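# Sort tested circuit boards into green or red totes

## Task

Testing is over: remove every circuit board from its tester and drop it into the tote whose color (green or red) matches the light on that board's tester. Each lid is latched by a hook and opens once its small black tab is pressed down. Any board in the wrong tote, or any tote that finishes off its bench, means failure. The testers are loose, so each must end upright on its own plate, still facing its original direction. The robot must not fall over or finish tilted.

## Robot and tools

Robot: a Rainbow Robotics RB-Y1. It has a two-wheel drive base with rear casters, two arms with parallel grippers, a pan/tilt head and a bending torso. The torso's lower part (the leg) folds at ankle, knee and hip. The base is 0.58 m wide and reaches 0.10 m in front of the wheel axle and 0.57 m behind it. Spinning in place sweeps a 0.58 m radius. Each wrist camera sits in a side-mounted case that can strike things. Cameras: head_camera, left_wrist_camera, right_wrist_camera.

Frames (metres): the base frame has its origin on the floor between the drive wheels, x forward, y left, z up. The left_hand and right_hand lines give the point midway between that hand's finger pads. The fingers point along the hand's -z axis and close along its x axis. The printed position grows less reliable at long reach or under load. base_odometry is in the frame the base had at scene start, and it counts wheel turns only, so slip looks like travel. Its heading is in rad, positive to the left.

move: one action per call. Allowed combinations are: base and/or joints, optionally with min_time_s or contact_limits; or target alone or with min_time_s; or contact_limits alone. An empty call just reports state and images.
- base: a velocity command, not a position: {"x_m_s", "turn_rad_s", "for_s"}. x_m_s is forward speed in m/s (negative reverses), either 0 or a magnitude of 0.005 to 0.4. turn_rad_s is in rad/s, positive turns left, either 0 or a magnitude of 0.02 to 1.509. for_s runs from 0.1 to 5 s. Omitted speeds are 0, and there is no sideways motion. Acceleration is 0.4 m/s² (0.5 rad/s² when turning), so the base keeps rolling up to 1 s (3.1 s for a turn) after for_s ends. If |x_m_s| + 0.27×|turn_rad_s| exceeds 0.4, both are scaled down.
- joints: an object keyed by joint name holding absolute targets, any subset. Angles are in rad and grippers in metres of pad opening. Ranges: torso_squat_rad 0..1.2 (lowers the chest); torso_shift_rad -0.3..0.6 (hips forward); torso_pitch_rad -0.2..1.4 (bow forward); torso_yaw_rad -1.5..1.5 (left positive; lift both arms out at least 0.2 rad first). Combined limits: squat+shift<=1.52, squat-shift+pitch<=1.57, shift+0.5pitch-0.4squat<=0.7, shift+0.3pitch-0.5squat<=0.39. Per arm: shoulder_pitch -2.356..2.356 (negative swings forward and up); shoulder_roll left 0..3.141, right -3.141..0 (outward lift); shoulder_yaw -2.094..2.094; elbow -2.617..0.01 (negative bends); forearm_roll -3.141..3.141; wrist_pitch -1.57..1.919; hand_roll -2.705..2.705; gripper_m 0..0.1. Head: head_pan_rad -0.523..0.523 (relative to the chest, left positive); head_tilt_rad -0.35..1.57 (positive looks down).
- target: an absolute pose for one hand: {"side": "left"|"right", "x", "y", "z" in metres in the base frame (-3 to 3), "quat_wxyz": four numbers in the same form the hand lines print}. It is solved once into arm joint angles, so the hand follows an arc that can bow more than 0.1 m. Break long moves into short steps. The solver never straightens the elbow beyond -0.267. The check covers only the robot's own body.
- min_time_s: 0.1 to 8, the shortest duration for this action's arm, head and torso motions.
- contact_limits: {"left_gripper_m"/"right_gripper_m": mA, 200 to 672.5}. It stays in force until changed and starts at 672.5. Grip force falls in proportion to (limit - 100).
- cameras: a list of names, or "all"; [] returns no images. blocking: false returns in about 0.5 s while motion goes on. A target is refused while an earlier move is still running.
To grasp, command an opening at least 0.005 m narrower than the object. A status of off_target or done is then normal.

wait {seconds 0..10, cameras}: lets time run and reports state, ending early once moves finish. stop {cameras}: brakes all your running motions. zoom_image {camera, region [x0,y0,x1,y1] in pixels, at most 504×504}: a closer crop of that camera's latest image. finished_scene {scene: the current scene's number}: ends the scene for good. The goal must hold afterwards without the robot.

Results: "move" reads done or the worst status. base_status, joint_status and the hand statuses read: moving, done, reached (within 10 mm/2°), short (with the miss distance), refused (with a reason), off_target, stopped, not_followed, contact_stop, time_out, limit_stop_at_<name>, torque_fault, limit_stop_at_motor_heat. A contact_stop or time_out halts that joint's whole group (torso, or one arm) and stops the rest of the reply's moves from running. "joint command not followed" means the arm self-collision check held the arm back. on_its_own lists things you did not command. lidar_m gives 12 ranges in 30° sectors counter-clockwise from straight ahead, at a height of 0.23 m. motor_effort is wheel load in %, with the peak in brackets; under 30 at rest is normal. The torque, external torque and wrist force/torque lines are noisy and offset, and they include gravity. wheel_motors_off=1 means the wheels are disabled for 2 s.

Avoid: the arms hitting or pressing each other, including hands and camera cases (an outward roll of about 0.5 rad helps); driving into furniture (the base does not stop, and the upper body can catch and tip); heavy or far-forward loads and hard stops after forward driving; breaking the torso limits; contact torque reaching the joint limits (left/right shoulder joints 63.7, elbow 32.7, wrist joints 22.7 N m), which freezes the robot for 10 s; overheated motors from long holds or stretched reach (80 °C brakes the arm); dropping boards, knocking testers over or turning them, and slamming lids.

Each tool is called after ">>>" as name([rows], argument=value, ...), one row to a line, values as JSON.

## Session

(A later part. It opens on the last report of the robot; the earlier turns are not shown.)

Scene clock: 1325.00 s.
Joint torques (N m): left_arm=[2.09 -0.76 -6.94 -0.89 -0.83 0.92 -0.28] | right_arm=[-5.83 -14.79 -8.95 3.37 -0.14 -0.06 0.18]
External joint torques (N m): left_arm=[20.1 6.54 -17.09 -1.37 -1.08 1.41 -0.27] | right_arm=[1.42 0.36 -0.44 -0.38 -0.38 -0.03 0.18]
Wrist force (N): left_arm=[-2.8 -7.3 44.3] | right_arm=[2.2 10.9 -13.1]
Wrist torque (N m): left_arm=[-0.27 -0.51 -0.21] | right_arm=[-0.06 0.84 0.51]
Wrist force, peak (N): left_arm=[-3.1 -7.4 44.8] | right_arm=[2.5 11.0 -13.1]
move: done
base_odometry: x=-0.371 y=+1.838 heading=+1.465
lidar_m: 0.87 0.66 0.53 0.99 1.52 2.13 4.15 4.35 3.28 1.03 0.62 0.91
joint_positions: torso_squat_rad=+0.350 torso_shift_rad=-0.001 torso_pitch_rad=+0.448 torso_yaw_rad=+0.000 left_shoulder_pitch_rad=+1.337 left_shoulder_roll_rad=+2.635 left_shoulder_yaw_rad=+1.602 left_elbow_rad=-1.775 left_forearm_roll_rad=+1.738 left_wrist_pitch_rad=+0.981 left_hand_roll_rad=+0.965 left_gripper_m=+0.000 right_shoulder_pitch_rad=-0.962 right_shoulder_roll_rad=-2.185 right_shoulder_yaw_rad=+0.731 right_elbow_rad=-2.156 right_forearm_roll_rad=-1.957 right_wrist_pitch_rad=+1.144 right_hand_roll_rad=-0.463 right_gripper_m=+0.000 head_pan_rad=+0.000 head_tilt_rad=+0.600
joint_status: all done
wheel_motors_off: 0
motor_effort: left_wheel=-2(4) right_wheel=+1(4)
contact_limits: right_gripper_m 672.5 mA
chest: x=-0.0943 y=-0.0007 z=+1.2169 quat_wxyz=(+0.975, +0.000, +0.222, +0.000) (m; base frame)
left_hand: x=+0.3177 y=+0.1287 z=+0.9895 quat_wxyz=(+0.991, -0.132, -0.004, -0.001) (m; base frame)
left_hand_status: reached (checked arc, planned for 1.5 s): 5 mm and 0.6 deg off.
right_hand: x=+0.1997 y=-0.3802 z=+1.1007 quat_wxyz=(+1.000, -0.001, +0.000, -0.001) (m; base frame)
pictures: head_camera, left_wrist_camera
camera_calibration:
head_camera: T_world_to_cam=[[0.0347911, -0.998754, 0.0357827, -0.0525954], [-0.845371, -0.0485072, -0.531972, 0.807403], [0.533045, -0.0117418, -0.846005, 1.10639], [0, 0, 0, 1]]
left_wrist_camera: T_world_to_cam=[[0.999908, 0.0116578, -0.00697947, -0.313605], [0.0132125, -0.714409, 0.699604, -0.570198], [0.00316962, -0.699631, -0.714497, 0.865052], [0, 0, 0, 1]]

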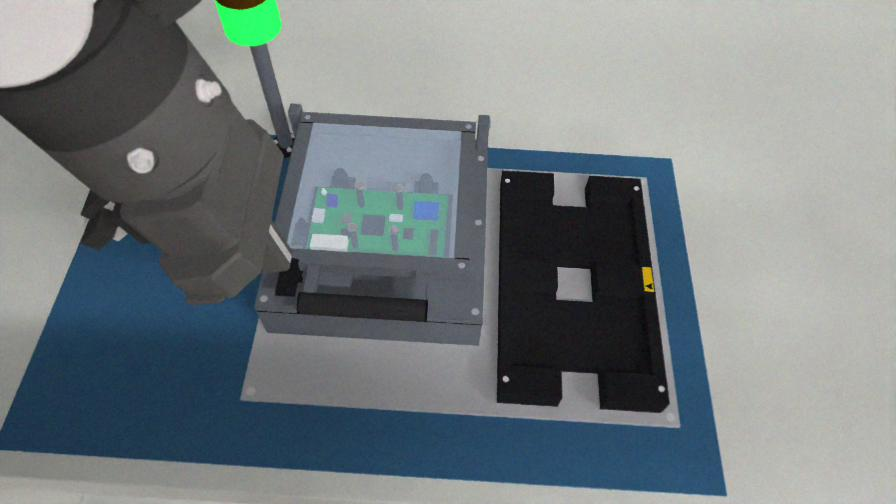

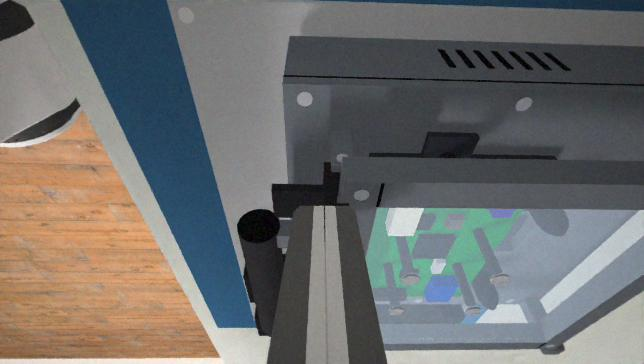

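>>> move(target={"side":"left","x":0.316,"y":0.130,"z":1.003,"quat_wxyz":[0.991,-0.13,0,0]}, min_time_s=1.5, cameras=[])

>>> move(target={"side":"left","x":0.305,"y":0.134,"z":1.0,"quat_wxyz":[0.991,-0.13,0,0]}, min_time_s=1.5, cameras=[])

>>> move(target={"side":"left","x":0.305,"y":0.134,"z":0.985,"quat_wxyz":[0.991,-0.13,0,0]}, min_time_s=1.5, cameras=["head_camera","left_wrist_camera"])

>>> zoom_image(camera="head_camera", region=[200, 180, 500, 360])

Scene clock: 1336.23 s.
Wrist force, peak (N): left_arm=[-3.0 -7.4 44.8] | right_arm=[2.1 11.2 -13.1]
move: done
joint_status: all done
wheel_motors_off: 0
motor_effort: left_wheel=-2(4) right_wheel=+1(3)
contact_limits: right_gripper_m 672.5 mA
left_hand_status: reached (checked arc, planned for 1.5 s): 1 mm and 0.1 deg off.
pictures: none

Scene clock: 1338.07 s.
Wrist force, peak (N): left_arm=[-1.4 1.9 -9.5] | right_arm=[2.2 11.1 -13.2]
move: done
joint_status: all done
wheel_motors_off: 0
motor_effort: left_wheel=-2(4) right_wheel=+1(4)
contact_limits: right_gripper_m 672.5 mA
left_hand_status: reached (checked arc, planned for 1.5 s): 1 mm and 0.2 deg off.
pictures: none

Scene clock: 1339.90 s.
Joint torques (N m): left_arm=[-14.97 -4.88 8.69 1.38 0.19 -0.83 0.51] | right_arm=[-5.83 -14.58 -9.07 3.32 -0.1 -0.02 0.28]
External joint torques (N m): left_arm=[2.42 2.34 -1.32 1.06 -0.07 -0.35 0.51] | right_arm=[1.42 0.57 -0.57 -0.43 -0.34 0.01 0.28]
Wrist force (N): left_arm=[-1.8 1.8 -9.4] | right_arm=[2.1 11.0 -12.8]
Wrist torque (N m): left_arm=[-0.11 -0.41 -0.19] | right_arm=[-0.09 0.85 0.52]
Wrist force, peak (N): left_arm=[-1.6 1.9 -9.6] | right_arm=[2.2 11.2 -13.1]
move: done
base_odometry: x=-0.371 y=+1.838 heading=+1.465
lidar_m: 0.87 0.66 0.52 0.98 1.53 2.13 4.15 4.35 3.28 1.03 0.63 0.90
joint_positions: torso_squat_rad=+0.350 torso_shift_rad=+0.000 torso_pitch_rad=+0.450 torso_yaw_rad=+0.000 left_shoulder_pitch_rad=+1.345 left_shoulder_roll_rad=+2.602 left_shoulder_yaw_rad=+1.591 left_elbow_rad=-1.835 left_forearm_roll_rad=+1.718 left_wrist_pitch_rad=+0.968 left_hand_roll_rad=+0.992 left_gripper_m=+0.000 right_shoulder_pitch_rad=-0.962 right_shoulder_roll_rad=-2.185 right_shoulder_yaw_rad=+0.731 right_elbow_rad=-2.156 right_forearm_roll_rad=-1.957 right_wrist_pitch_rad=+1.144 right_hand_roll_rad=-0.463 right_gripper_m=+0.000 head_pan_rad=+0.000 head_tilt_rad=+0.600
joint_status: all done
wheel_motors_off: 0
motor_effort: left_wheel=-4(4) right_wheel=+2(3)
contact_limits: right_gripper_m 672.5 mA
chest: x=-0.0936 y=-0.0007 z=+1.2167 quat_wxyz=(+0.975, +0.000, +0.223, +0.000) (m; base frame)
left_hand: x=+0.3045 y=+0.1342 z=+0.9858 quat_wxyz=(+0.991, -0.130, +0.000, +0.000) (m; base frame)
left_hand_status: reached (checked arc, planned for 1.5 s): 1 mm and 0.0 deg off.
right_hand: x=+0.2003 y=-0.3802 z=+1.1002 quat_wxyz=(+1.000, -0.001, +0.000, -0.001) (m; base frame)
pictures: head_camera, left_wrist_camera
camera_calibration:
head_camera: T_world_to_cam=[[0.0347883, -0.998754, 0.0357906, -0.0526157], [-0.846138, -0.0484921, -0.530753, 0.806373], [0.531827, -0.0118198, -0.846771, 1.10669], [0, 0, 0, 1]]
left_wrist_camera: T_world_to_cam=[[0.999814, 0.0109259, -0.0158844, -0.291615], [0.0189077, -0.71667, 0.697156, -0.56257], [-0.00376685, -0.697326, -0.716744, 0.8703], [0, 0, 0, 1]]

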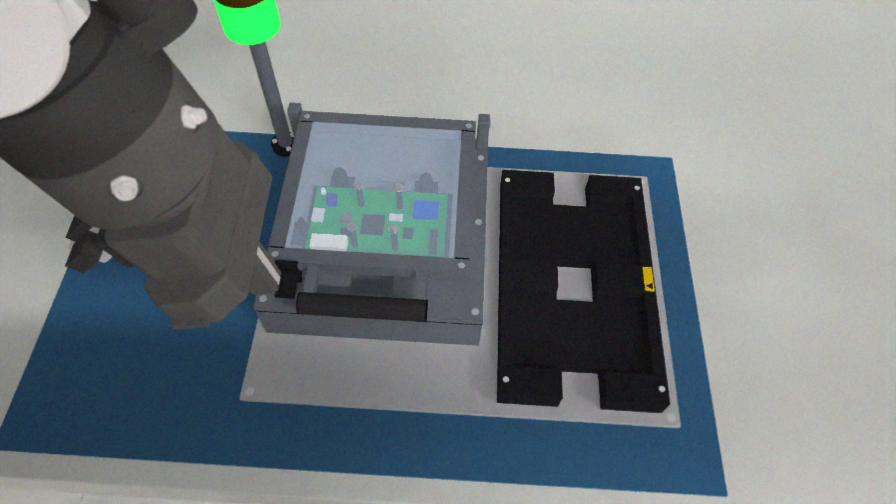

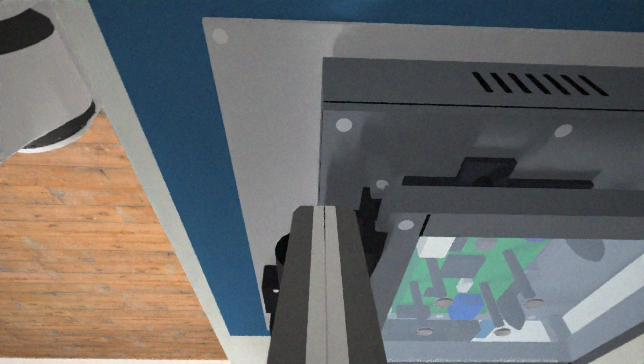

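Scaled by 1.680 from the camera's 896x504 image, which has a finer 1280x720 frame.

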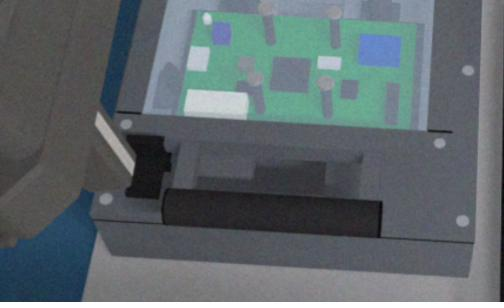

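>>> move(target={"side":"left","x":0.307,"y":0.134,"z":1.003,"quat_wxyz":[0.991,-0.13,0,0]}, min_time_s=1.5, cameras=[])

>>> move(target={"side":"left","x":0.309,"y":0.123,"z":1.0,"quat_wxyz":[0.991,-0.13,0,0]}, min_time_s=1.5, cameras=[])

>>> move(target={"side":"left","x":0.309,"y":0.123,"z":0.985,"quat_wxyz":[0.991,-0.13,0,0]}, min_time_s=1.5, cameras=["head_camera","left_wrist_camera"])

>>> zoom_image(camera="head_camera", region=[200, 180, 500, 360])

Scene clock: 1351.50 s.
Wrist force, peak (N): left_arm=[-1.9 1.8 -9.5] | right_arm=[2.6 11.0 -13.1]
move: done
joint_status: all done
wheel_motors_off: 0
motor_effort: left_wheel=-1(4) right_wheel=+0(3)
contact_limits: right_gripper_m 672.5 mA
left_hand_status: reached (checked arc, planned for 1.5 s): 1 mm and 0.0 deg off.
pictures: none

Scene clock: 1353.33 s.
Wrist force, peak (N): left_arm=[-1.7 1.7 -9.7] | right_arm=[2.4 10.9 -13.2]
move: done
joint_status: all done
wheel_motors_off: 0
motor_effort: left_wheel=-2(4) right_wheel=+1(3)
contact_limits: right_gripper_m 672.5 mA
left_hand_status: reached (checked arc, planned for 1.5 s): 0 mm and 0.0 deg off.
pictures: none

Scene clock: 1355.17 s.
Joint torques (N m): left_arm=[-15.74 -5.41 9.15 2.04 -0.09 -0.96 -0.19] | right_arm=[-5.94 -14.75 -8.96 3.48 -0.1 -0.03 0.19]
External joint torques (N m): left_arm=[2.06 1.76 -0.92 1.7 -0.34 -0.48 -0.18] | right_arm=[1.31 0.41 -0.46 -0.27 -0.34 0 0.19]
Wrist force (N): left_arm=[-3.5 1.8 -9.0] | right_arm=[1.8 10.7 -12.8]
Wrist torque (N m): left_arm=[-0.13 -0.33 -0.18] | right_arm=[-0.03 0.79 0.54]
Wrist force, peak (N): left_arm=[-3.3 1.7 -9.4] | right_arm=[2.4 10.9 -13.2]
move: done
base_odometry: x=-0.371 y=+1.838 heading=+1.465
lidar_m: 0.88 0.67 0.53 1.00 1.53 2.13 4.15 4.34 3.28 1.03 0.63 0.90
joint_positions: torso_squat_rad=+0.350 torso_shift_rad=+0.000 torso_pitch_rad=+0.450 torso_yaw_rad=+0.000 left_shoulder_pitch_rad=+1.336 left_shoulder_roll_rad=+2.639 left_shoulder_yaw_rad=+1.594 left_elbow_rad=-1.810 left_forearm_roll_rad=+1.716 left_wrist_pitch_rad=+0.974 left_hand_roll_rad=+1.009 left_gripper_m=+0.000 right_shoulder_pitch_rad=-0.962 right_shoulder_roll_rad=-2.185 right_shoulder_yaw_rad=+0.731 right_elbow_rad=-2.156 right_forearm_roll_rad=-1.957 right_wrist_pitch_rad=+1.144 right_hand_roll_rad=-0.463 right_gripper_m=+0.000 head_pan_rad=+0.000 head_tilt_rad=+0.600
joint_status: all done
wheel_motors_off: 0
motor_effort: left_wheel=-1(4) right_wheel=+3(3)
contact_limits: right_gripper_m 672.5 mA
chest: x=-0.0936 y=-0.0007 z=+1.2167 quat_wxyz=(+0.975, +0.000, +0.223, +0.000) (m; base frame)
left_hand: x=+0.3084 y=+0.1232 z=+0.9857 quat_wxyz=(+0.991, -0.130, +0.000, +0.000) (m; base frame)
left_hand_status: reached (checked arc, planned for 1.5 s): 1 mm and 0.0 deg off.
right_hand: x=+0.2003 y=-0.3802 z=+1.1002 quat_wxyz=(+1.000, -0.001, +0.000, -0.001) (m; base frame)
pictures: head_camera, left_wrist_camera
camera_calibration:
head_camera: T_world_to_cam=[[0.0347858, -0.998754, 0.0357916, -0.0526174], [-0.846151, -0.0484902, -0.530732, 0.806356], [0.531806, -0.0118232, -0.846784, 1.10669], [0, 0, 0, 1]]
left_wrist_camera: T_world_to_cam=[[0.999811, 0.0111036, -0.0159631, -0.295315], [0.0190894, -0.716781, 0.697037, -0.570371], [-0.00370245, -0.69721, -0.716857, 0.862671], [0, 0, 0, 1]]

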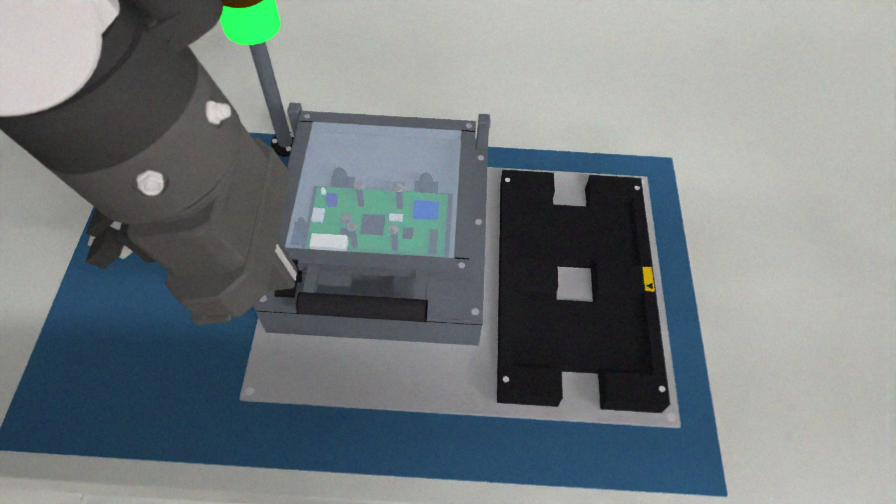

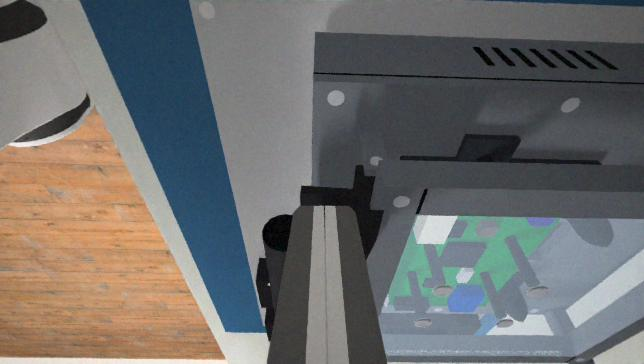

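Scaled by 1.680 from the camera's 896x504 image, which has a finer 1280x720 frame.

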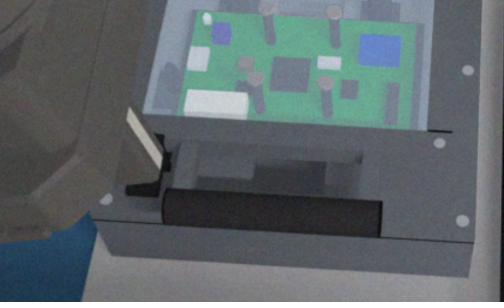

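>>> move(target={"side":"left","x":0.309,"y":0.124,"z":0.977,"quat_wxyz":[0.991,-0.13,0,0]}, min_time_s=1.5, cameras=["head_camera"])

>>> move(target={"side":"left","x":0.309,"y":0.124,"z":0.971,"quat_wxyz":[0.991,-0.13,0,0]}, min_time_s=1.5, cameras=["head_camera","left_wrist_camera"])

>>> zoom_image(camera="head_camera", region=[200, 180, 500, 360])

Scene clock: 1366.27 s.
Wrist force, peak (N): left_arm=[-10.9 2.1 14.2] | right_arm=[2.4 11.1 -13.0]
move: done
joint_status: all done
wheel_motors_off: 0
motor_effort: left_wheel=-3(4) right_wheel=+0(3)
contact_limits: right_gripper_m 672.5 mA
left_hand_status: reached (checked arc, planned for 1.5 s): 1 mm and 0.1 deg off.
pictures: head_camera
camera_calibration:
head_camera: T_world_to_cam=[[0.0348219, -0.998753, 0.0357825, -0.0525955], [-0.845896, -0.0485216, -0.531137, 0.806673], [0.532211, -0.0117731, -0.84653, 1.10661], [0, 0, 0, 1]]

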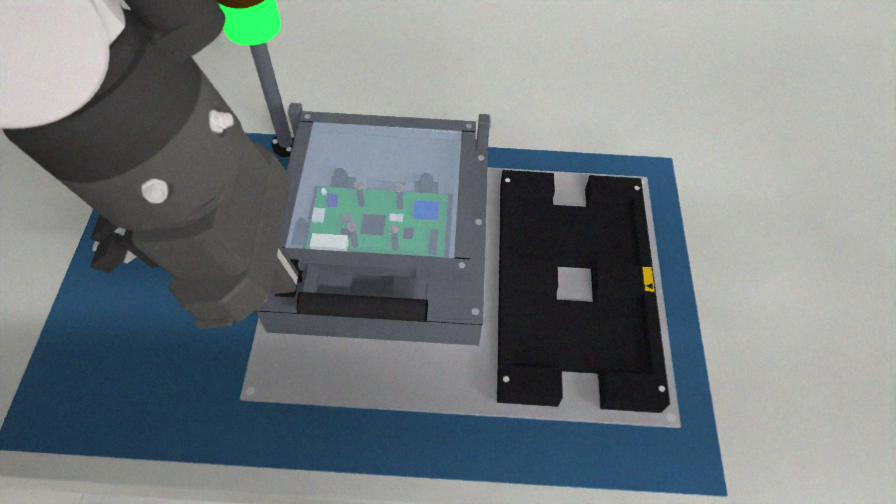

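Scene clock: 1368.10 s.
Joint torques (N m): left_arm=[1.91 7.16 -4.79 6.99 -3.78 -5.39 -0.03] | right_arm=[-5.86 -14.77 -9 3.47 -0.08 -0.08 0.22]
External joint torques (N m): left_arm=[19.83 14.46 -14.83 6.76 -4.02 -4.9 -0.03] | right_arm=[1.39 0.35 -0.48 -0.29 -0.32 -0.05 0.22]
Wrist force (N): left_arm=[-31.9 3.7 78.6] | right_arm=[2.4 10.9 -12.9]
Wrist torque (N m): left_arm=[0.44 -0.24 -0.41] | right_arm=[-0.07 0.87 0.54]
Wrist force, peak (N): left_arm=[-31.9 3.7 79.0] | right_arm=[1.9 11.1 -13.0]
move: done
base_odometry: x=-0.371 y=+1.838 heading=+1.465
lidar_m: 0.87 0.66 0.52 1.00 1.52 2.13 4.15 4.35 3.28 1.03 0.63 0.90
joint_positions: torso_squat_rad=+0.350 torso_shift_rad=-0.001 torso_pitch_rad=+0.447 torso_yaw_rad=+0.001 left_shoulder_pitch_rad=+1.357 left_shoulder_roll_rad=+2.655 left_shoulder_yaw_rad=+1.584 left_elbow_rad=-1.790 left_forearm_roll_rad=+1.697 left_wrist_pitch_rad=+0.948 left_hand_roll_rad=+1.003 left_gripper_m=+0.000 right_shoulder_pitch_rad=-0.962 right_shoulder_roll_rad=-2.185 right_shoulder_yaw_rad=+0.731 right_elbow_rad=-2.156 right_forearm_roll_rad=-1.957 right_wrist_pitch_rad=+1.144 right_hand_roll_rad=-0.463 right_gripper_m=+0.000 head_pan_rad=+0.000 head_tilt_rad=+0.600
joint_status: all done
wheel_motors_off: 0
motor_effort: left_wheel=+4(5) right_wheel=+3(4)
contact_limits: right_gripper_m 672.5 mA
chest: x=-0.0952 y=-0.0007 z=+1.2170 quat_wxyz=(+0.975, +0.001, +0.222, +0.000) (m; base frame)
left_hand: x=+0.3099 y=+0.1238 z=+0.9756 quat_wxyz=(+0.991, -0.131, -0.004, +0.000) (m; base frame)
left_hand_status: reached (checked arc, planned for 1.5 s): 5 mm and 0.5 deg off.
right_hand: x=+0.1992 y=-0.3800 z=+1.1013 quat_wxyz=(+1.000, -0.001, -0.001, -0.001) (m; base frame)
pictures: head_camera, left_wrist_camera
camera_calibration:
head_camera: T_world_to_cam=[[0.0351613, -0.998744, 0.0357077, -0.0523924], [-0.844579, -0.0487972, -0.533203, 0.808321], [0.534275, -0.0114099, -0.845234, 1.10616], [0, 0, 0, 1]]
left_wrist_camera: T_world_to_cam=[[0.999897, 0.0122427, -0.00755216, -0.305319], [0.0140348, -0.715212, 0.698766, -0.563259], [0.00315341, -0.6988, -0.71531, 0.852394], [0, 0, 0, 1]]

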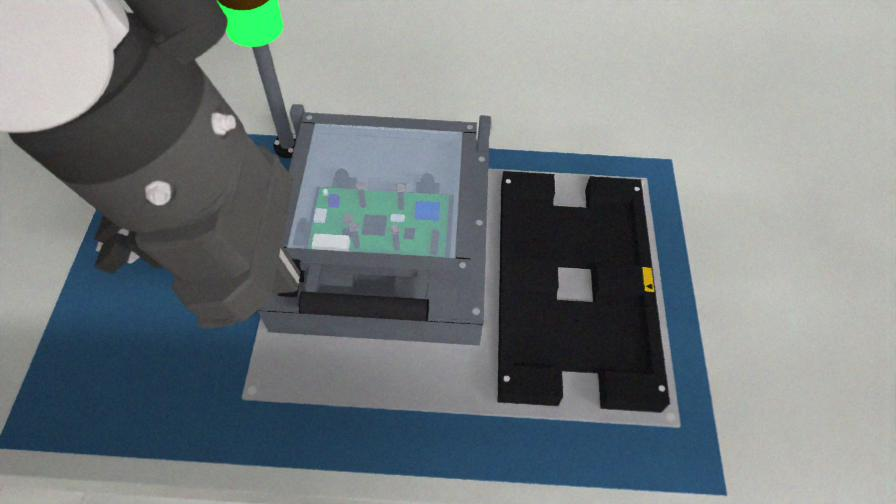

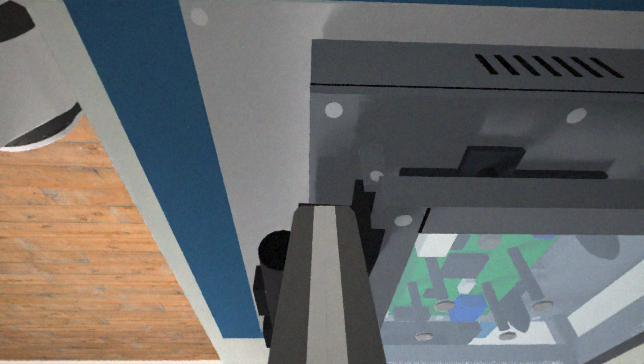

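Scaled by 1.680 from the camera's 896x504 image, which has a finer 1280x720 frame.

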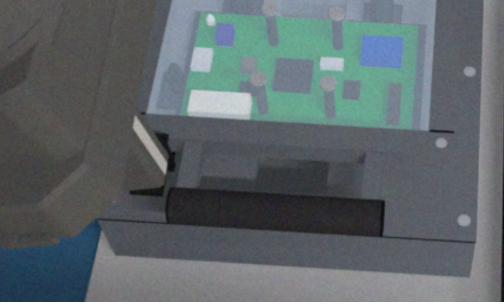

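>>> move(target={"side":"left","x":0.306,"y":0.132,"z":1.01,"quat_wxyz":[0.991,-0.13,0,0]}, min_time_s=2, cameras=["head_camera","left_wrist_camera"])

>>> zoom_image(camera="head_camera", region=[200, 180, 500, 360])

>>> zoom_image(camera="left_wrist_camera", region=[220, 60, 480, 260])

Scene clock: 1376.37 s.
Joint torques (N m): left_arm=[-17.38 -7.79 11.18 -0.02 0.61 -0.17 -0.24] | right_arm=[-5.92 -14.95 -9.09 3.43 -0.07 -0.15 0.28]
External joint torques (N m): left_arm=[0.07 -0.79 1.02 -0.67 0.34 0.3 -0.24] | right_arm=[1.33 0.21 -0.58 -0.32 -0.31 -0.13 0.28]
Wrist force (N): left_arm=[-1.5 1.8 -8.9] | right_arm=[2.6 11.0 -13.1]
Wrist torque (N m): left_arm=[-0.11 -0.38 -0.18] | right_arm=[-0.07 0.90 0.53]
Wrist force, peak (N): left_arm=[-32.2 3.7 78.9] | right_arm=[2.5 11.0 -13.2]
move: done
base_odometry: x=-0.371 y=+1.838 heading=+1.465
lidar_m: 0.86 0.66 0.53 1.00 1.52 2.14 4.14 4.35 3.28 1.03 0.62 0.91
joint_positions: torso_squat_rad=+0.350 torso_shift_rad=+0.000 torso_pitch_rad=+0.450 torso_yaw_rad=+0.000 left_shoulder_pitch_rad=+1.304 left_shoulder_roll_rad=+2.587 left_shoulder_yaw_rad=+1.615 left_elbow_rad=-1.839 left_forearm_roll_rad=+1.763 left_wrist_pitch_rad=+1.018 left_hand_roll_rad=+0.990 left_gripper_m=+0.000 right_shoulder_pitch_rad=-0.962 right_shoulder_roll_rad=-2.185 right_shoulder_yaw_rad=+0.731 right_elbow_rad=-2.156 right_forearm_roll_rad=-1.957 right_wrist_pitch_rad=+1.144 right_hand_roll_rad=-0.463 right_gripper_m=+0.000 head_pan_rad=+0.000 head_tilt_rad=+0.600
joint_status: all done
wheel_motors_off: 0
motor_effort: left_wheel=+2(5) right_wheel=+1(4)
contact_limits: right_gripper_m 672.5 mA
chest: x=-0.0936 y=-0.0007 z=+1.2167 quat_wxyz=(+0.975, +0.000, +0.223, +0.000) (m; base frame)
left_hand: x=+0.3070 y=+0.1317 z=+1.0083 quat_wxyz=(+0.991, -0.130, +0.002, +0.000) (m; base frame)
left_hand_status: reached (checked arc, planned for 2.0 s): 2 mm and 0.2 deg off.
right_hand: x=+0.2003 y=-0.3802 z=+1.1002 quat_wxyz=(+1.000, -0.001, +0.000, -0.001) (m; base frame)
pictures: head_camera, left_wrist_camera
camera_calibration:
head_camera: T_world_to_cam=[[0.0347917, -0.998752, 0.035835, -0.0526281], [-0.846144, -0.0485184, -0.530741, 0.806367], [0.531817, -0.0118563, -0.846776, 1.10669], [0, 0, 0, 1]]
left_wrist_camera: T_world_to_cam=[[0.999753, 0.0112438, -0.0191897, -0.29041], [0.0214391, -0.716805, 0.696944, -0.580612], [-0.00591891, -0.697183, -0.716868, 0.885482], [0, 0, 0, 1]]

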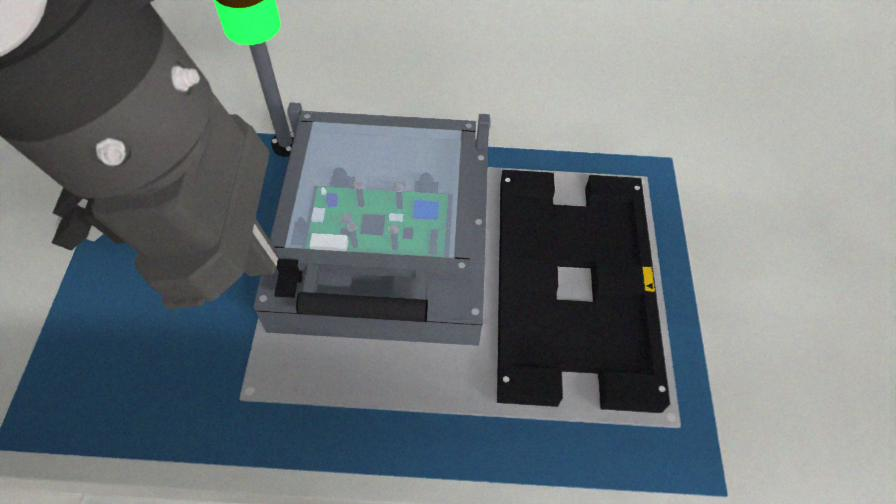

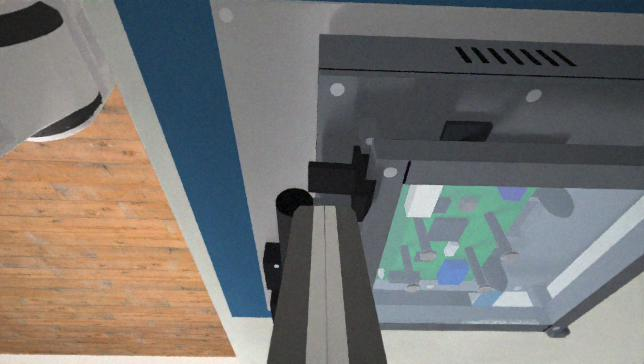

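Scaled by 1.680 from the camera's 896x504 image, which has a finer 1280x720 frame.

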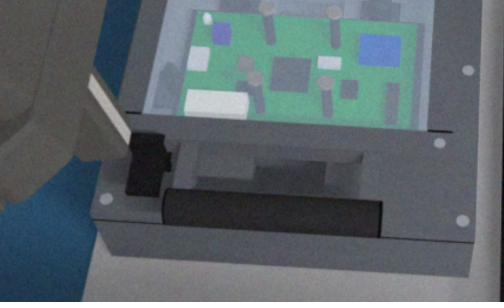

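Scaled by 1.938 from the camera's 644x364 image, which has a finer 920x520 frame.

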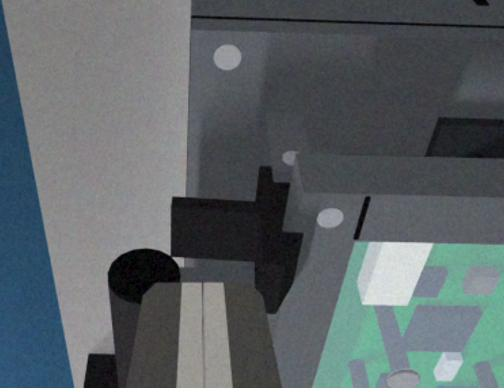

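>>> move(target={"side":"left","x":0.303,"y":0.128,"z":0.985,"quat_wxyz":[0.991,-0.13,0,0]}, min_time_s=1.5, cameras=[])

>>> move(target={"side":"left","x":0.303,"y":0.128,"z":0.976,"quat_wxyz":[0.991,-0.13,0,0]}, min_time_s=1.5, cameras=["head_camera","left_wrist_camera"])

>>> zoom_image(camera="head_camera", region=[200, 180, 500, 360])

Scene clock: 1404.90 s.
Wrist force, peak (N): left_arm=[-1.4 1.9 -9.2] | right_arm=[2.3 10.9 -13.3]
move: done
joint_status: all done
wheel_motors_off: 0
motor_effort: left_wheel=+0(4) right_wheel=+3(3)
contact_limits: right_gripper_m 672.5 mA
left_hand_status: reached (checked arc, planned for 1.5 s): 0 mm and 0.0 deg off.
pictures: none

Scene clock: 1406.73 s.
Joint torques (N m): left_arm=[-13.39 -3.61 6.95 1.52 -0.09 -1.02 -0.27] | right_arm=[-5.65 -14.83 -8.75 3.38 -0.06 -0.06 0.25]
External joint torques (N m): left_arm=[4.12 3.62 -3.01 1.34 -0.33 -0.53 -0.27] | right_arm=[1.6 0.33 -0.24 -0.37 -0.3 -0.04 0.25]
Wrist force (N): left_arm=[-3.3 1.9 0.1] | right_arm=[2.1 10.7 -12.9]
Wrist torque (N m): left_arm=[-0.10 -0.38 -0.19] | right_arm=[-0.04 0.85 0.52]
Wrist force, peak (N): left_arm=[-1.7 1.7 -9.1] | right_arm=[2.1 11.0 -13.3]
move: done
base_odometry: x=-0.371 y=+1.838 heading=+1.465
lidar_m: 0.87 0.67 0.53 1.00 1.52 2.13 4.15 4.35 3.27 1.02 0.62 0.91
joint_positions: torso_squat_rad=+0.350 torso_shift_rad=+0.000 torso_pitch_rad=+0.450 torso_yaw_rad=+0.000 left_shoulder_pitch_rad=+1.355 left_shoulder_roll_rad=+2.628 left_shoulder_yaw_rad=+1.580 left_elbow_rad=-1.830 left_forearm_roll_rad=+1.693 left_wrist_pitch_rad=+0.949 left_hand_roll_rad=+1.016 left_gripper_m=+0.000 right_shoulder_pitch_rad=-0.962 right_shoulder_roll_rad=-2.185 right_shoulder_yaw_rad=+0.731 right_elbow_rad=-2.156 right_forearm_roll_rad=-1.957 right_wrist_pitch_rad=+1.144 right_hand_roll_rad=-0.463 right_gripper_m=+0.000 head_pan_rad=+0.000 head_tilt_rad=+0.600
joint_status: all done
wheel_motors_off: 0
motor_effort: left_wheel=+2(3) right_wheel=+2(3)
contact_limits: right_gripper_m 672.5 mA
chest: x=-0.0936 y=-0.0007 z=+1.2167 quat_wxyz=(+0.975, +0.000, +0.223, +0.000) (m; base frame)
left_hand: x=+0.3032 y=+0.1280 z=+0.9768 quat_wxyz=(+0.991, -0.130, -0.001, +0.000) (m; base frame)
left_hand_status: reached (checked arc, planned for 1.5 s): 1 mm and 0.1 deg off.
right_hand: x=+0.2003 y=-0.3802 z=+1.1002 quat_wxyz=(+1.000, -0.001, +0.000, -0.001) (m; base frame)
pictures: head_camera, left_wrist_camera
camera_calibration:
head_camera: T_world_to_cam=[[0.0347901, -0.998752, 0.0358361, -0.0526291], [-0.846131, -0.048518, -0.530762, 0.806379], [0.531838, -0.0118568, -0.846763, 1.10669], [0, 0, 0, 1]]
left_wrist_camera: T_world_to_cam=[[0.999823, 0.0117211, -0.0146893, -0.291605], [0.0186449, -0.716492, 0.697346, -0.560868], [-0.00235104, -0.697497, -0.716584, 0.85902], [0, 0, 0, 1]]

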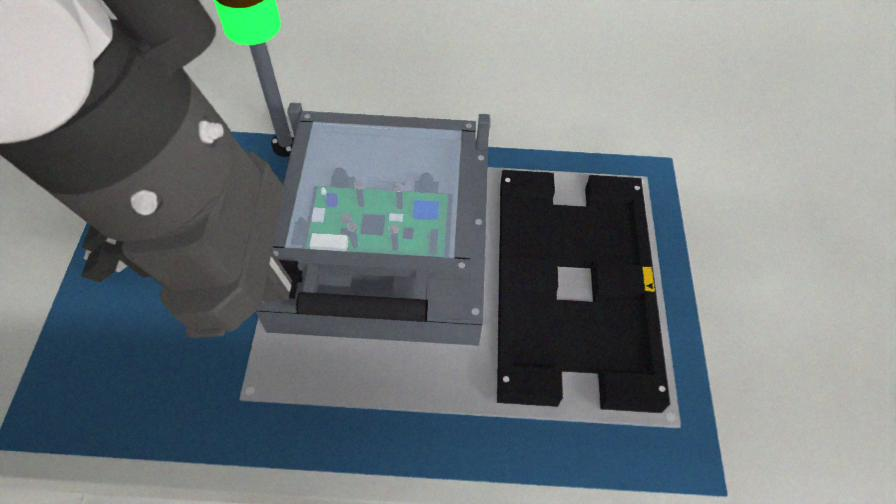

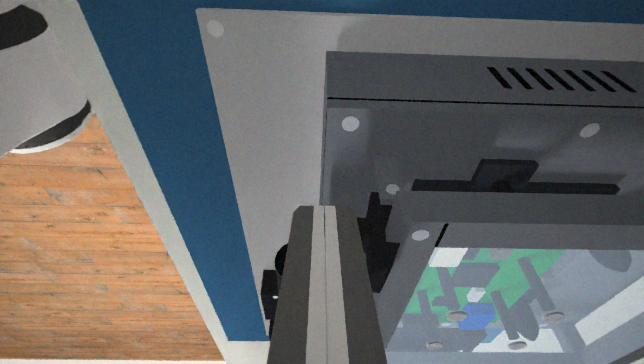

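Scaled by 1.680 from the camera's 896x504 image, which has a finer 1280x720 frame.

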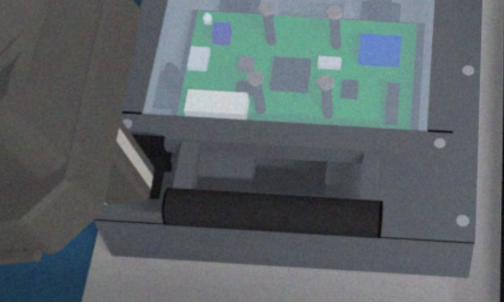

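>>> move(target={"side":"left","x":0.303,"y":0.128,"z":0.969,"quat_wxyz":[0.991,-0.13,0,0]}, min_time_s=1.5, cameras=["head_camera"])

>>> zoom_image(camera="head_camera", region=[200, 180, 500, 360])

Scene clock: 1412.70 s.
Joint torques (N m): left_arm=[-5.42 1.93 0.68 5.67 -2.85 -3.77 -0.28] | right_arm=[-5.77 -14.75 -8.98 3.46 -0.02 -0.08 0.25]
External joint torques (N m): left_arm=[12.14 9.22 -9.26 5.55 -3.08 -3.28 -0.27] | right_arm=[1.48 0.39 -0.47 -0.3 -0.26 -0.04 0.25]
Wrist force (N): left_arm=[-23.1 2.9 46.9] | right_arm=[2.2 10.7 -12.9]
Wrist torque (N m): left_arm=[0.01 -0.17 -0.19] | right_arm=[-0.04 0.86 0.52]
Wrist force, peak (N): left_arm=[-23.3 2.8 47.3] | right_arm=[2.5 10.9 -13.3]
move: done
base_odometry: x=-0.371 y=+1.838 heading=+1.465
lidar_m: 0.87 0.67 0.54 1.00 1.52 2.13 4.15 4.35 3.27 1.03 0.63 0.91
joint_positions: torso_squat_rad=+0.350 torso_shift_rad=-0.001 torso_pitch_rad=+0.448 torso_yaw_rad=+0.000 left_shoulder_pitch_rad=+1.365 left_shoulder_roll_rad=+2.636 left_shoulder_yaw_rad=+1.575 left_elbow_rad=-1.821 left_forearm_roll_rad=+1.683 left_wrist_pitch_rad=+0.936 left_hand_roll_rad=+1.015 left_gripper_m=+0.000 right_shoulder_pitch_rad=-0.962 right_shoulder_roll_rad=-2.185 right_shoulder_yaw_rad=+0.731 right_elbow_rad=-2.156 right_forearm_roll_rad=-1.957 right_wrist_pitch_rad=+1.144 right_hand_roll_rad=-0.463 right_gripper_m=+0.000 head_pan_rad=+0.000 head_tilt_rad=+0.600
joint_status: all done
wheel_motors_off: 0
motor_effort: left_wheel=+3(4) right_wheel=+3(4)
contact_limits: right_gripper_m 672.5 mA
chest: x=-0.0945 y=-0.0007 z=+1.2169 quat_wxyz=(+0.975, +0.000, +0.222, +0.000) (m; base frame)
left_hand: x=+0.3033 y=+0.1278 z=+0.9719 quat_wxyz=(+0.991, -0.131, -0.003, +0.000) (m; base frame)
left_hand_status: reached (checked arc, planned for 1.5 s): 3 mm and 0.3 deg off.
right_hand: x=+0.1996 y=-0.3801 z=+1.1008 quat_wxyz=(+1.000, -0.001, -0.001, -0.001) (m; base frame)
pictures: head_camera
camera_calibration:
head_camera: T_world_to_cam=[[0.0349978, -0.998747, 0.035765, -0.0524972], [-0.845235, -0.0486755, -0.532174, 0.807494], [0.533248, -0.0116049, -0.845879, 1.10639], [0, 0, 0, 1]]

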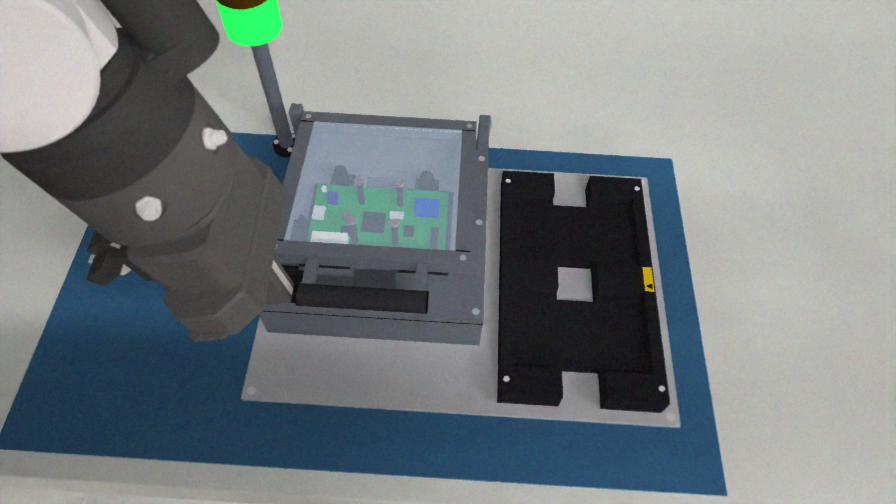

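Scaled by 1.680 from the camera's 896x504 image, which has a finer 1280x720 frame.

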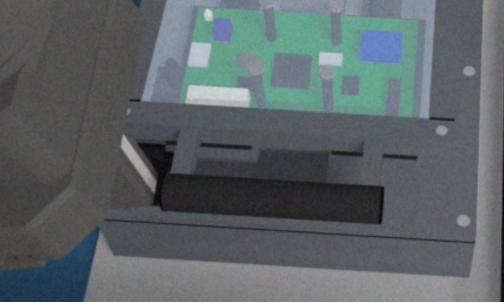

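>>> move(target={"side":"left","x":0.30,"y":0.130,"z":1.02,"quat_wxyz":[0.991,-0.13,0,0]}, min_time_s=1.5, cameras=[])

>>> move(target={"side":"left","x":0.22,"y":0.32,"z":1.12,"quat_wxyz":[0.991,-0.13,0,0]}, min_time_s=2.5, cameras=["head_camera"])

>>> zoom_image(camera="head_camera", region=[200, 80, 600, 360])

Scene clock: 1420.33 s.
Wrist force, peak (N): left_arm=[-23.0 3.1 47.2] | right_arm=[2.2 11.1 -12.9]
move: done
joint_status: all done
wheel_motors_off: 0
motor_effort: left_wheel=+2(3) right_wheel=+2(3)
contact_limits: right_gripper_m 672.5 mA
left_hand_status: reached (checked arc, planned for 1.5 s): 1 mm and 0.1 deg off.
pictures: none

Scene clock: 1423.17 s.
Joint torques (N m): left_arm=[-8.23 -5.45 10.18 1.9 0.66 -0.02 -0.02] | right_arm=[-5.87 -14.8 -8.77 3.41 0 -0.1 0.25]
External joint torques (N m): left_arm=[-0.28 -0.65 0.82 -0.71 0.22 0.29 -0.01] | right_arm=[1.38 0.36 -0.27 -0.33 -0.23 -0.07 0.25]
Wrist force (N): left_arm=[-1.4 1.6 -8.8] | right_arm=[2.2 10.6 -12.7]
Wrist torque (N m): left_arm=[-0.09 -0.36 -0.20] | right_arm=[-0.04 0.87 0.51]
Wrist force, peak (N): left_arm=[-1.4 1.8 -9.3] | right_arm=[2.7 11.0 -13.0]
move: done
base_odometry: x=-0.371 y=+1.838 heading=+1.465
lidar_m: 0.87 0.67 0.52 0.99 1.53 2.13 4.15 4.34 3.27 1.03 0.62 0.91
joint_positions: torso_squat_rad=+0.350 torso_shift_rad=+0.000 torso_pitch_rad=+0.450 torso_yaw_rad=+0.000 left_shoulder_pitch_rad=+1.251 left_shoulder_roll_rad=+1.815 left_shoulder_yaw_rad=+1.672 left_elbow_rad=-2.069 left_forearm_roll_rad=+2.090 left_wrist_pitch_rad=+1.276 left_hand_roll_rad=+0.463 left_gripper_m=+0.000 right_shoulder_pitch_rad=-0.962 right_shoulder_roll_rad=-2.185 right_shoulder_yaw_rad=+0.731 right_elbow_rad=-2.156 right_forearm_roll_rad=-1.957 right_wrist_pitch_rad=+1.144 right_hand_roll_rad=-0.463 right_gripper_m=+0.000 head_pan_rad=+0.000 head_tilt_rad=+0.600
joint_status: all done
wheel_motors_off: 0
motor_effort: left_wheel=+0(3) right_wheel=+1(4)
contact_limits: right_gripper_m 672.5 mA
chest: x=-0.0936 y=-0.0007 z=+1.2167 quat_wxyz=(+0.975, +0.000, +0.223, +0.000) (m; base frame)
left_hand: x=+0.2200 y=+0.3198 z=+1.1198 quat_wxyz=(+0.992, -0.130, +0.000, +0.000) (m; base frame)
left_hand_status: reached (checked arc, planned for 2.5 s): 0 mm and 0.0 deg off.
right_hand: x=+0.2003 y=-0.3802 z=+1.1002 quat_wxyz=(+1.000, -0.001, +0.000, -0.001) (m; base frame)
pictures: head_camera
camera_calibration:
head_camera: T_world_to_cam=[[0.0347795, -0.998752, 0.0358427, -0.0526399], [-0.846169, -0.0485117, -0.530703, 0.806336], [0.531779, -0.0118714, -0.8468, 1.1067], [0, 0, 0, 1]]

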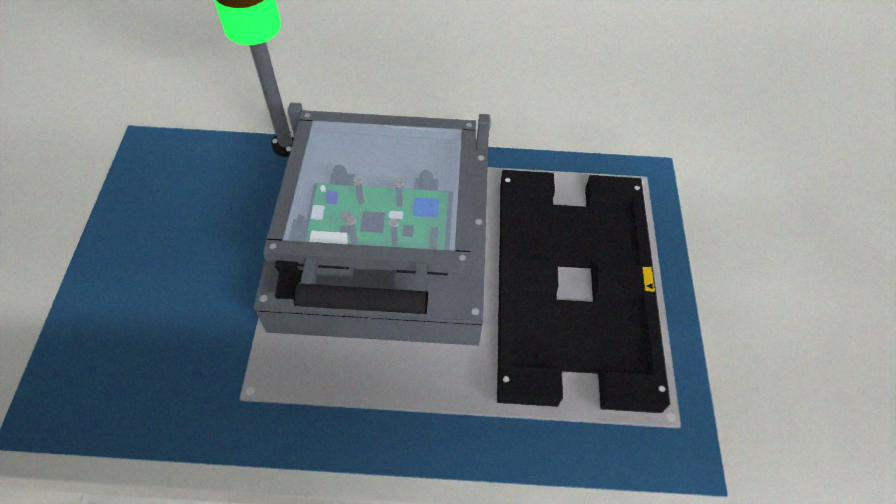

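Scaled by 1.260 from the camera's 896x504 image, which has a finer 1280x720 frame.

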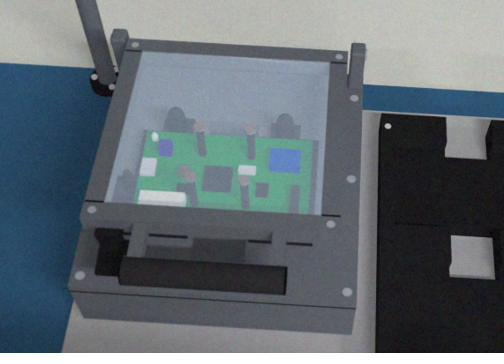

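>>> move(target={"side":"right","x":0.20,"y":-0.10,"z":1.02,"quat_wxyz":[0.6744,0.2126,-0.6744,0.2126]}, min_time_s=4, cameras=["head_camera"])

>>> move(target={"side":"right","x":0.21,"y":-0.03,"z":0.945,"quat_wxyz":[0.6744,0.2126,-0.6744,0.2126]}, min_time_s=2, cameras=["head_camera"])

>>> move(target={"side":"right","x":0.245,"y":0.015,"z":0.941,"quat_wxyz":[0.6744,0.2126,-0.6744,0.2126]}, min_time_s=2, cameras=["head_camera","right_wrist_camera"])

>>> zoom_image(camera="head_camera", region=[200, 160, 560, 430])

Scene clock: 1436.53 s.
Wrist force, peak (N): left_arm=[-1.5 1.7 -9.2] | right_arm=[2.1 11.0 -13.2]
move: done
joint_status: all done
wheel_motors_off: 0
motor_effort: left_wheel=+0(3) right_wheel=+2(3)
contact_limits: right_gripper_m 672.5 mA
right_hand_status: reached (checked arc, planned for 4.0 s): 1 mm and 0.8 deg off.
pictures: head_camera
camera_calibration:
head_camera: T_world_to_cam=[[0.0347747, -0.998752, 0.0358551, -0.0526537], [-0.846173, -0.0485141, -0.530695, 0.806329], [0.531772, -0.0118849, -0.846804, 1.1067], [0, 0, 0, 1]]

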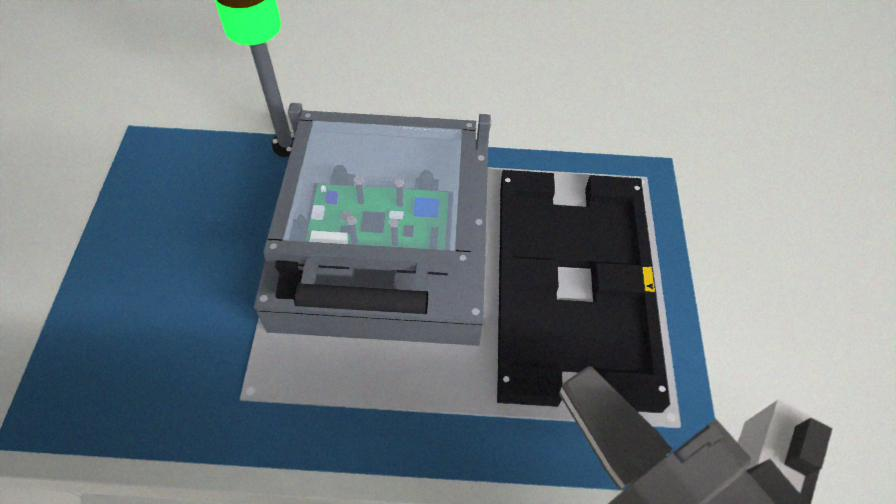

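Scene clock: 1438.87 s.
Wrist force, peak (N): left_arm=[-1.5 1.9 -9.3] | right_arm=[-4.1 11.1 -6.9]
move: done
joint_status: all done
wheel_motors_off: 0
motor_effort: left_wheel=+0(2) right_wheel=+2(4)
contact_limits: right_gripper_m 672.5 mA
right_hand_status: reached (checked arc, planned for 2.0 s): 0 mm and 0.2 deg off.
pictures: head_camera
camera_calibration:
head_camera: T_world_to_cam=[[0.0347744, -0.998752, 0.0358508, -0.0526526], [-0.846174, -0.0485116, -0.530694, 0.806328], [0.53177, -0.0118814, -0.846805, 1.1067], [0, 0, 0, 1]]

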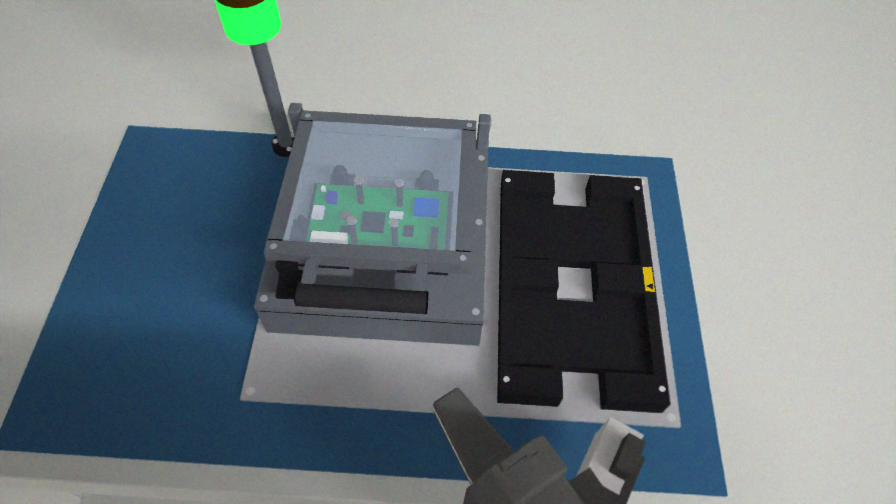

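Scene clock: 1441.20 s.
Joint torques (N m): left_arm=[-8.54 -5.32 10.37 1.93 0.7 -0.14 -0.1] | right_arm=[-3.63 5.79 1.78 -8.36 0.11 -1.7 0.39]
External joint torques (N m): left_arm=[-0.6 -0.52 1.01 -0.68 0.25 0.17 -0.09] | right_arm=[-1.26 2.84 0.69 2.07 0.03 0.26 0.34]
Wrist force (N): left_arm=[-1.5 1.8 -9.0] | right_arm=[-4.1 10.7 -6.6]
Wrist torque (N m): left_arm=[-0.10 -0.38 -0.20] | right_arm=[-0.11 0.50 0.43]
Wrist force, peak (N): left_arm=[-1.6 1.8 -9.2] | right_arm=[-4.3 11.0 -6.9]
move: done
base_odometry: x=-0.371 y=+1.838 heading=+1.465
lidar_m: 0.87 0.67 0.53 1.00 1.52 2.13 4.15 4.35 3.27 1.03 0.62 0.90
joint_positions: torso_squat_rad=+0.350 torso_shift_rad=+0.000 torso_pitch_rad=+0.450 torso_yaw_rad=+0.000 left_shoulder_pitch_rad=+1.251 left_shoulder_roll_rad=+1.815 left_shoulder_yaw_rad=+1.672 left_elbow_rad=-2.069 left_forearm_roll_rad=+2.090 left_wrist_pitch_rad=+1.276 left_hand_roll_rad=+0.463 left_gripper_m=+0.000 right_shoulder_pitch_rad=-0.010 right_shoulder_roll_rad=-0.142 right_shoulder_yaw_rad=+0.503 right_elbow_rad=-1.800 right_forearm_roll_rad=+0.423 right_wrist_pitch_rad=-0.232 right_hand_roll_rad=-0.318 right_gripper_m=+0.000 head_pan_rad=+0.000 head_tilt_rad=+0.600
joint_status: all done
wheel_motors_off: 0
motor_effort: left_wheel=+1(2) right_wheel=+1(4)
contact_limits: right_gripper_m 672.5 mA
chest: x=-0.0936 y=-0.0007 z=+1.2167 quat_wxyz=(+0.975, +0.000, +0.223, +0.000) (m; base frame)
left_hand: x=+0.2200 y=+0.3198 z=+1.1198 quat_wxyz=(+0.992, -0.130, +0.000, +0.000) (m; base frame)
right_hand: x=+0.2445 y=+0.0147 z=+0.9413 quat_wxyz=(+0.675, +0.213, -0.674, +0.213) (m; base frame)
right_hand_status: reached (checked arc, planned for 2.0 s): 1 mm and 0.1 deg off.
pictures: head_camera, right_wrist_camera
camera_calibration:
head_camera: T_world_to_cam=[[0.0347747, -0.998752, 0.0358473, -0.0526516], [-0.846174, -0.0485099, -0.530694, 0.806328], [0.531771, -0.0118784, -0.846805, 1.1067], [0, 0, 0, 1]]
right_wrist_camera: T_world_to_cam=[[0.000918229, 0.0260133, -0.999661, 0.942858], [-0.87771, 0.479051, 0.0116597, 0.229785], [0.479192, 0.877402, 0.023272, -0.0802398], [0, 0, 0, 1]]

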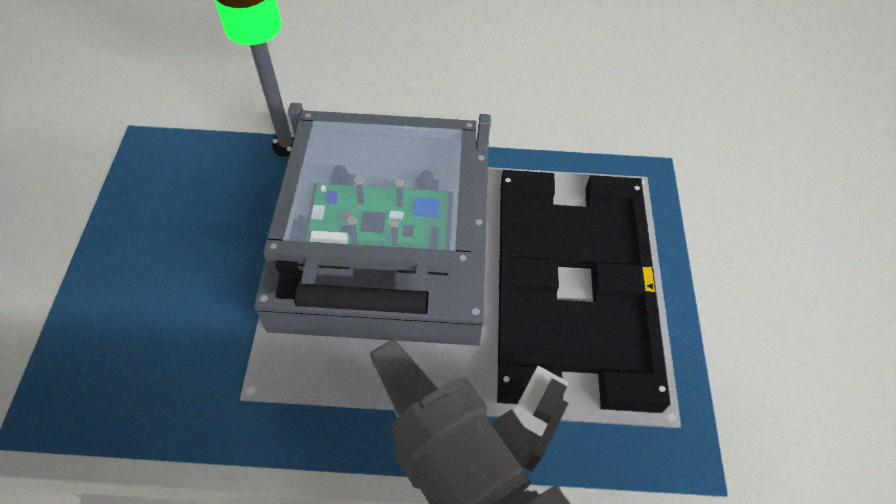

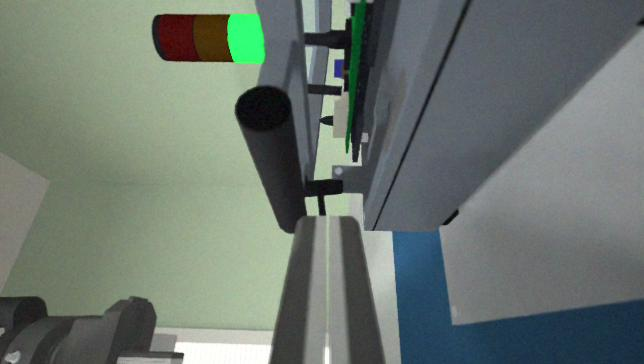

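Scaled by 1.400 from the camera's 896x504 image, which has a finer 1280x720 frame.

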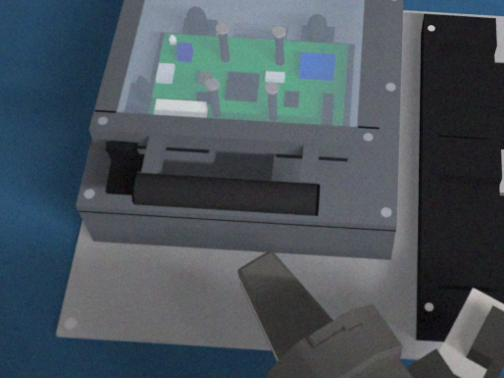

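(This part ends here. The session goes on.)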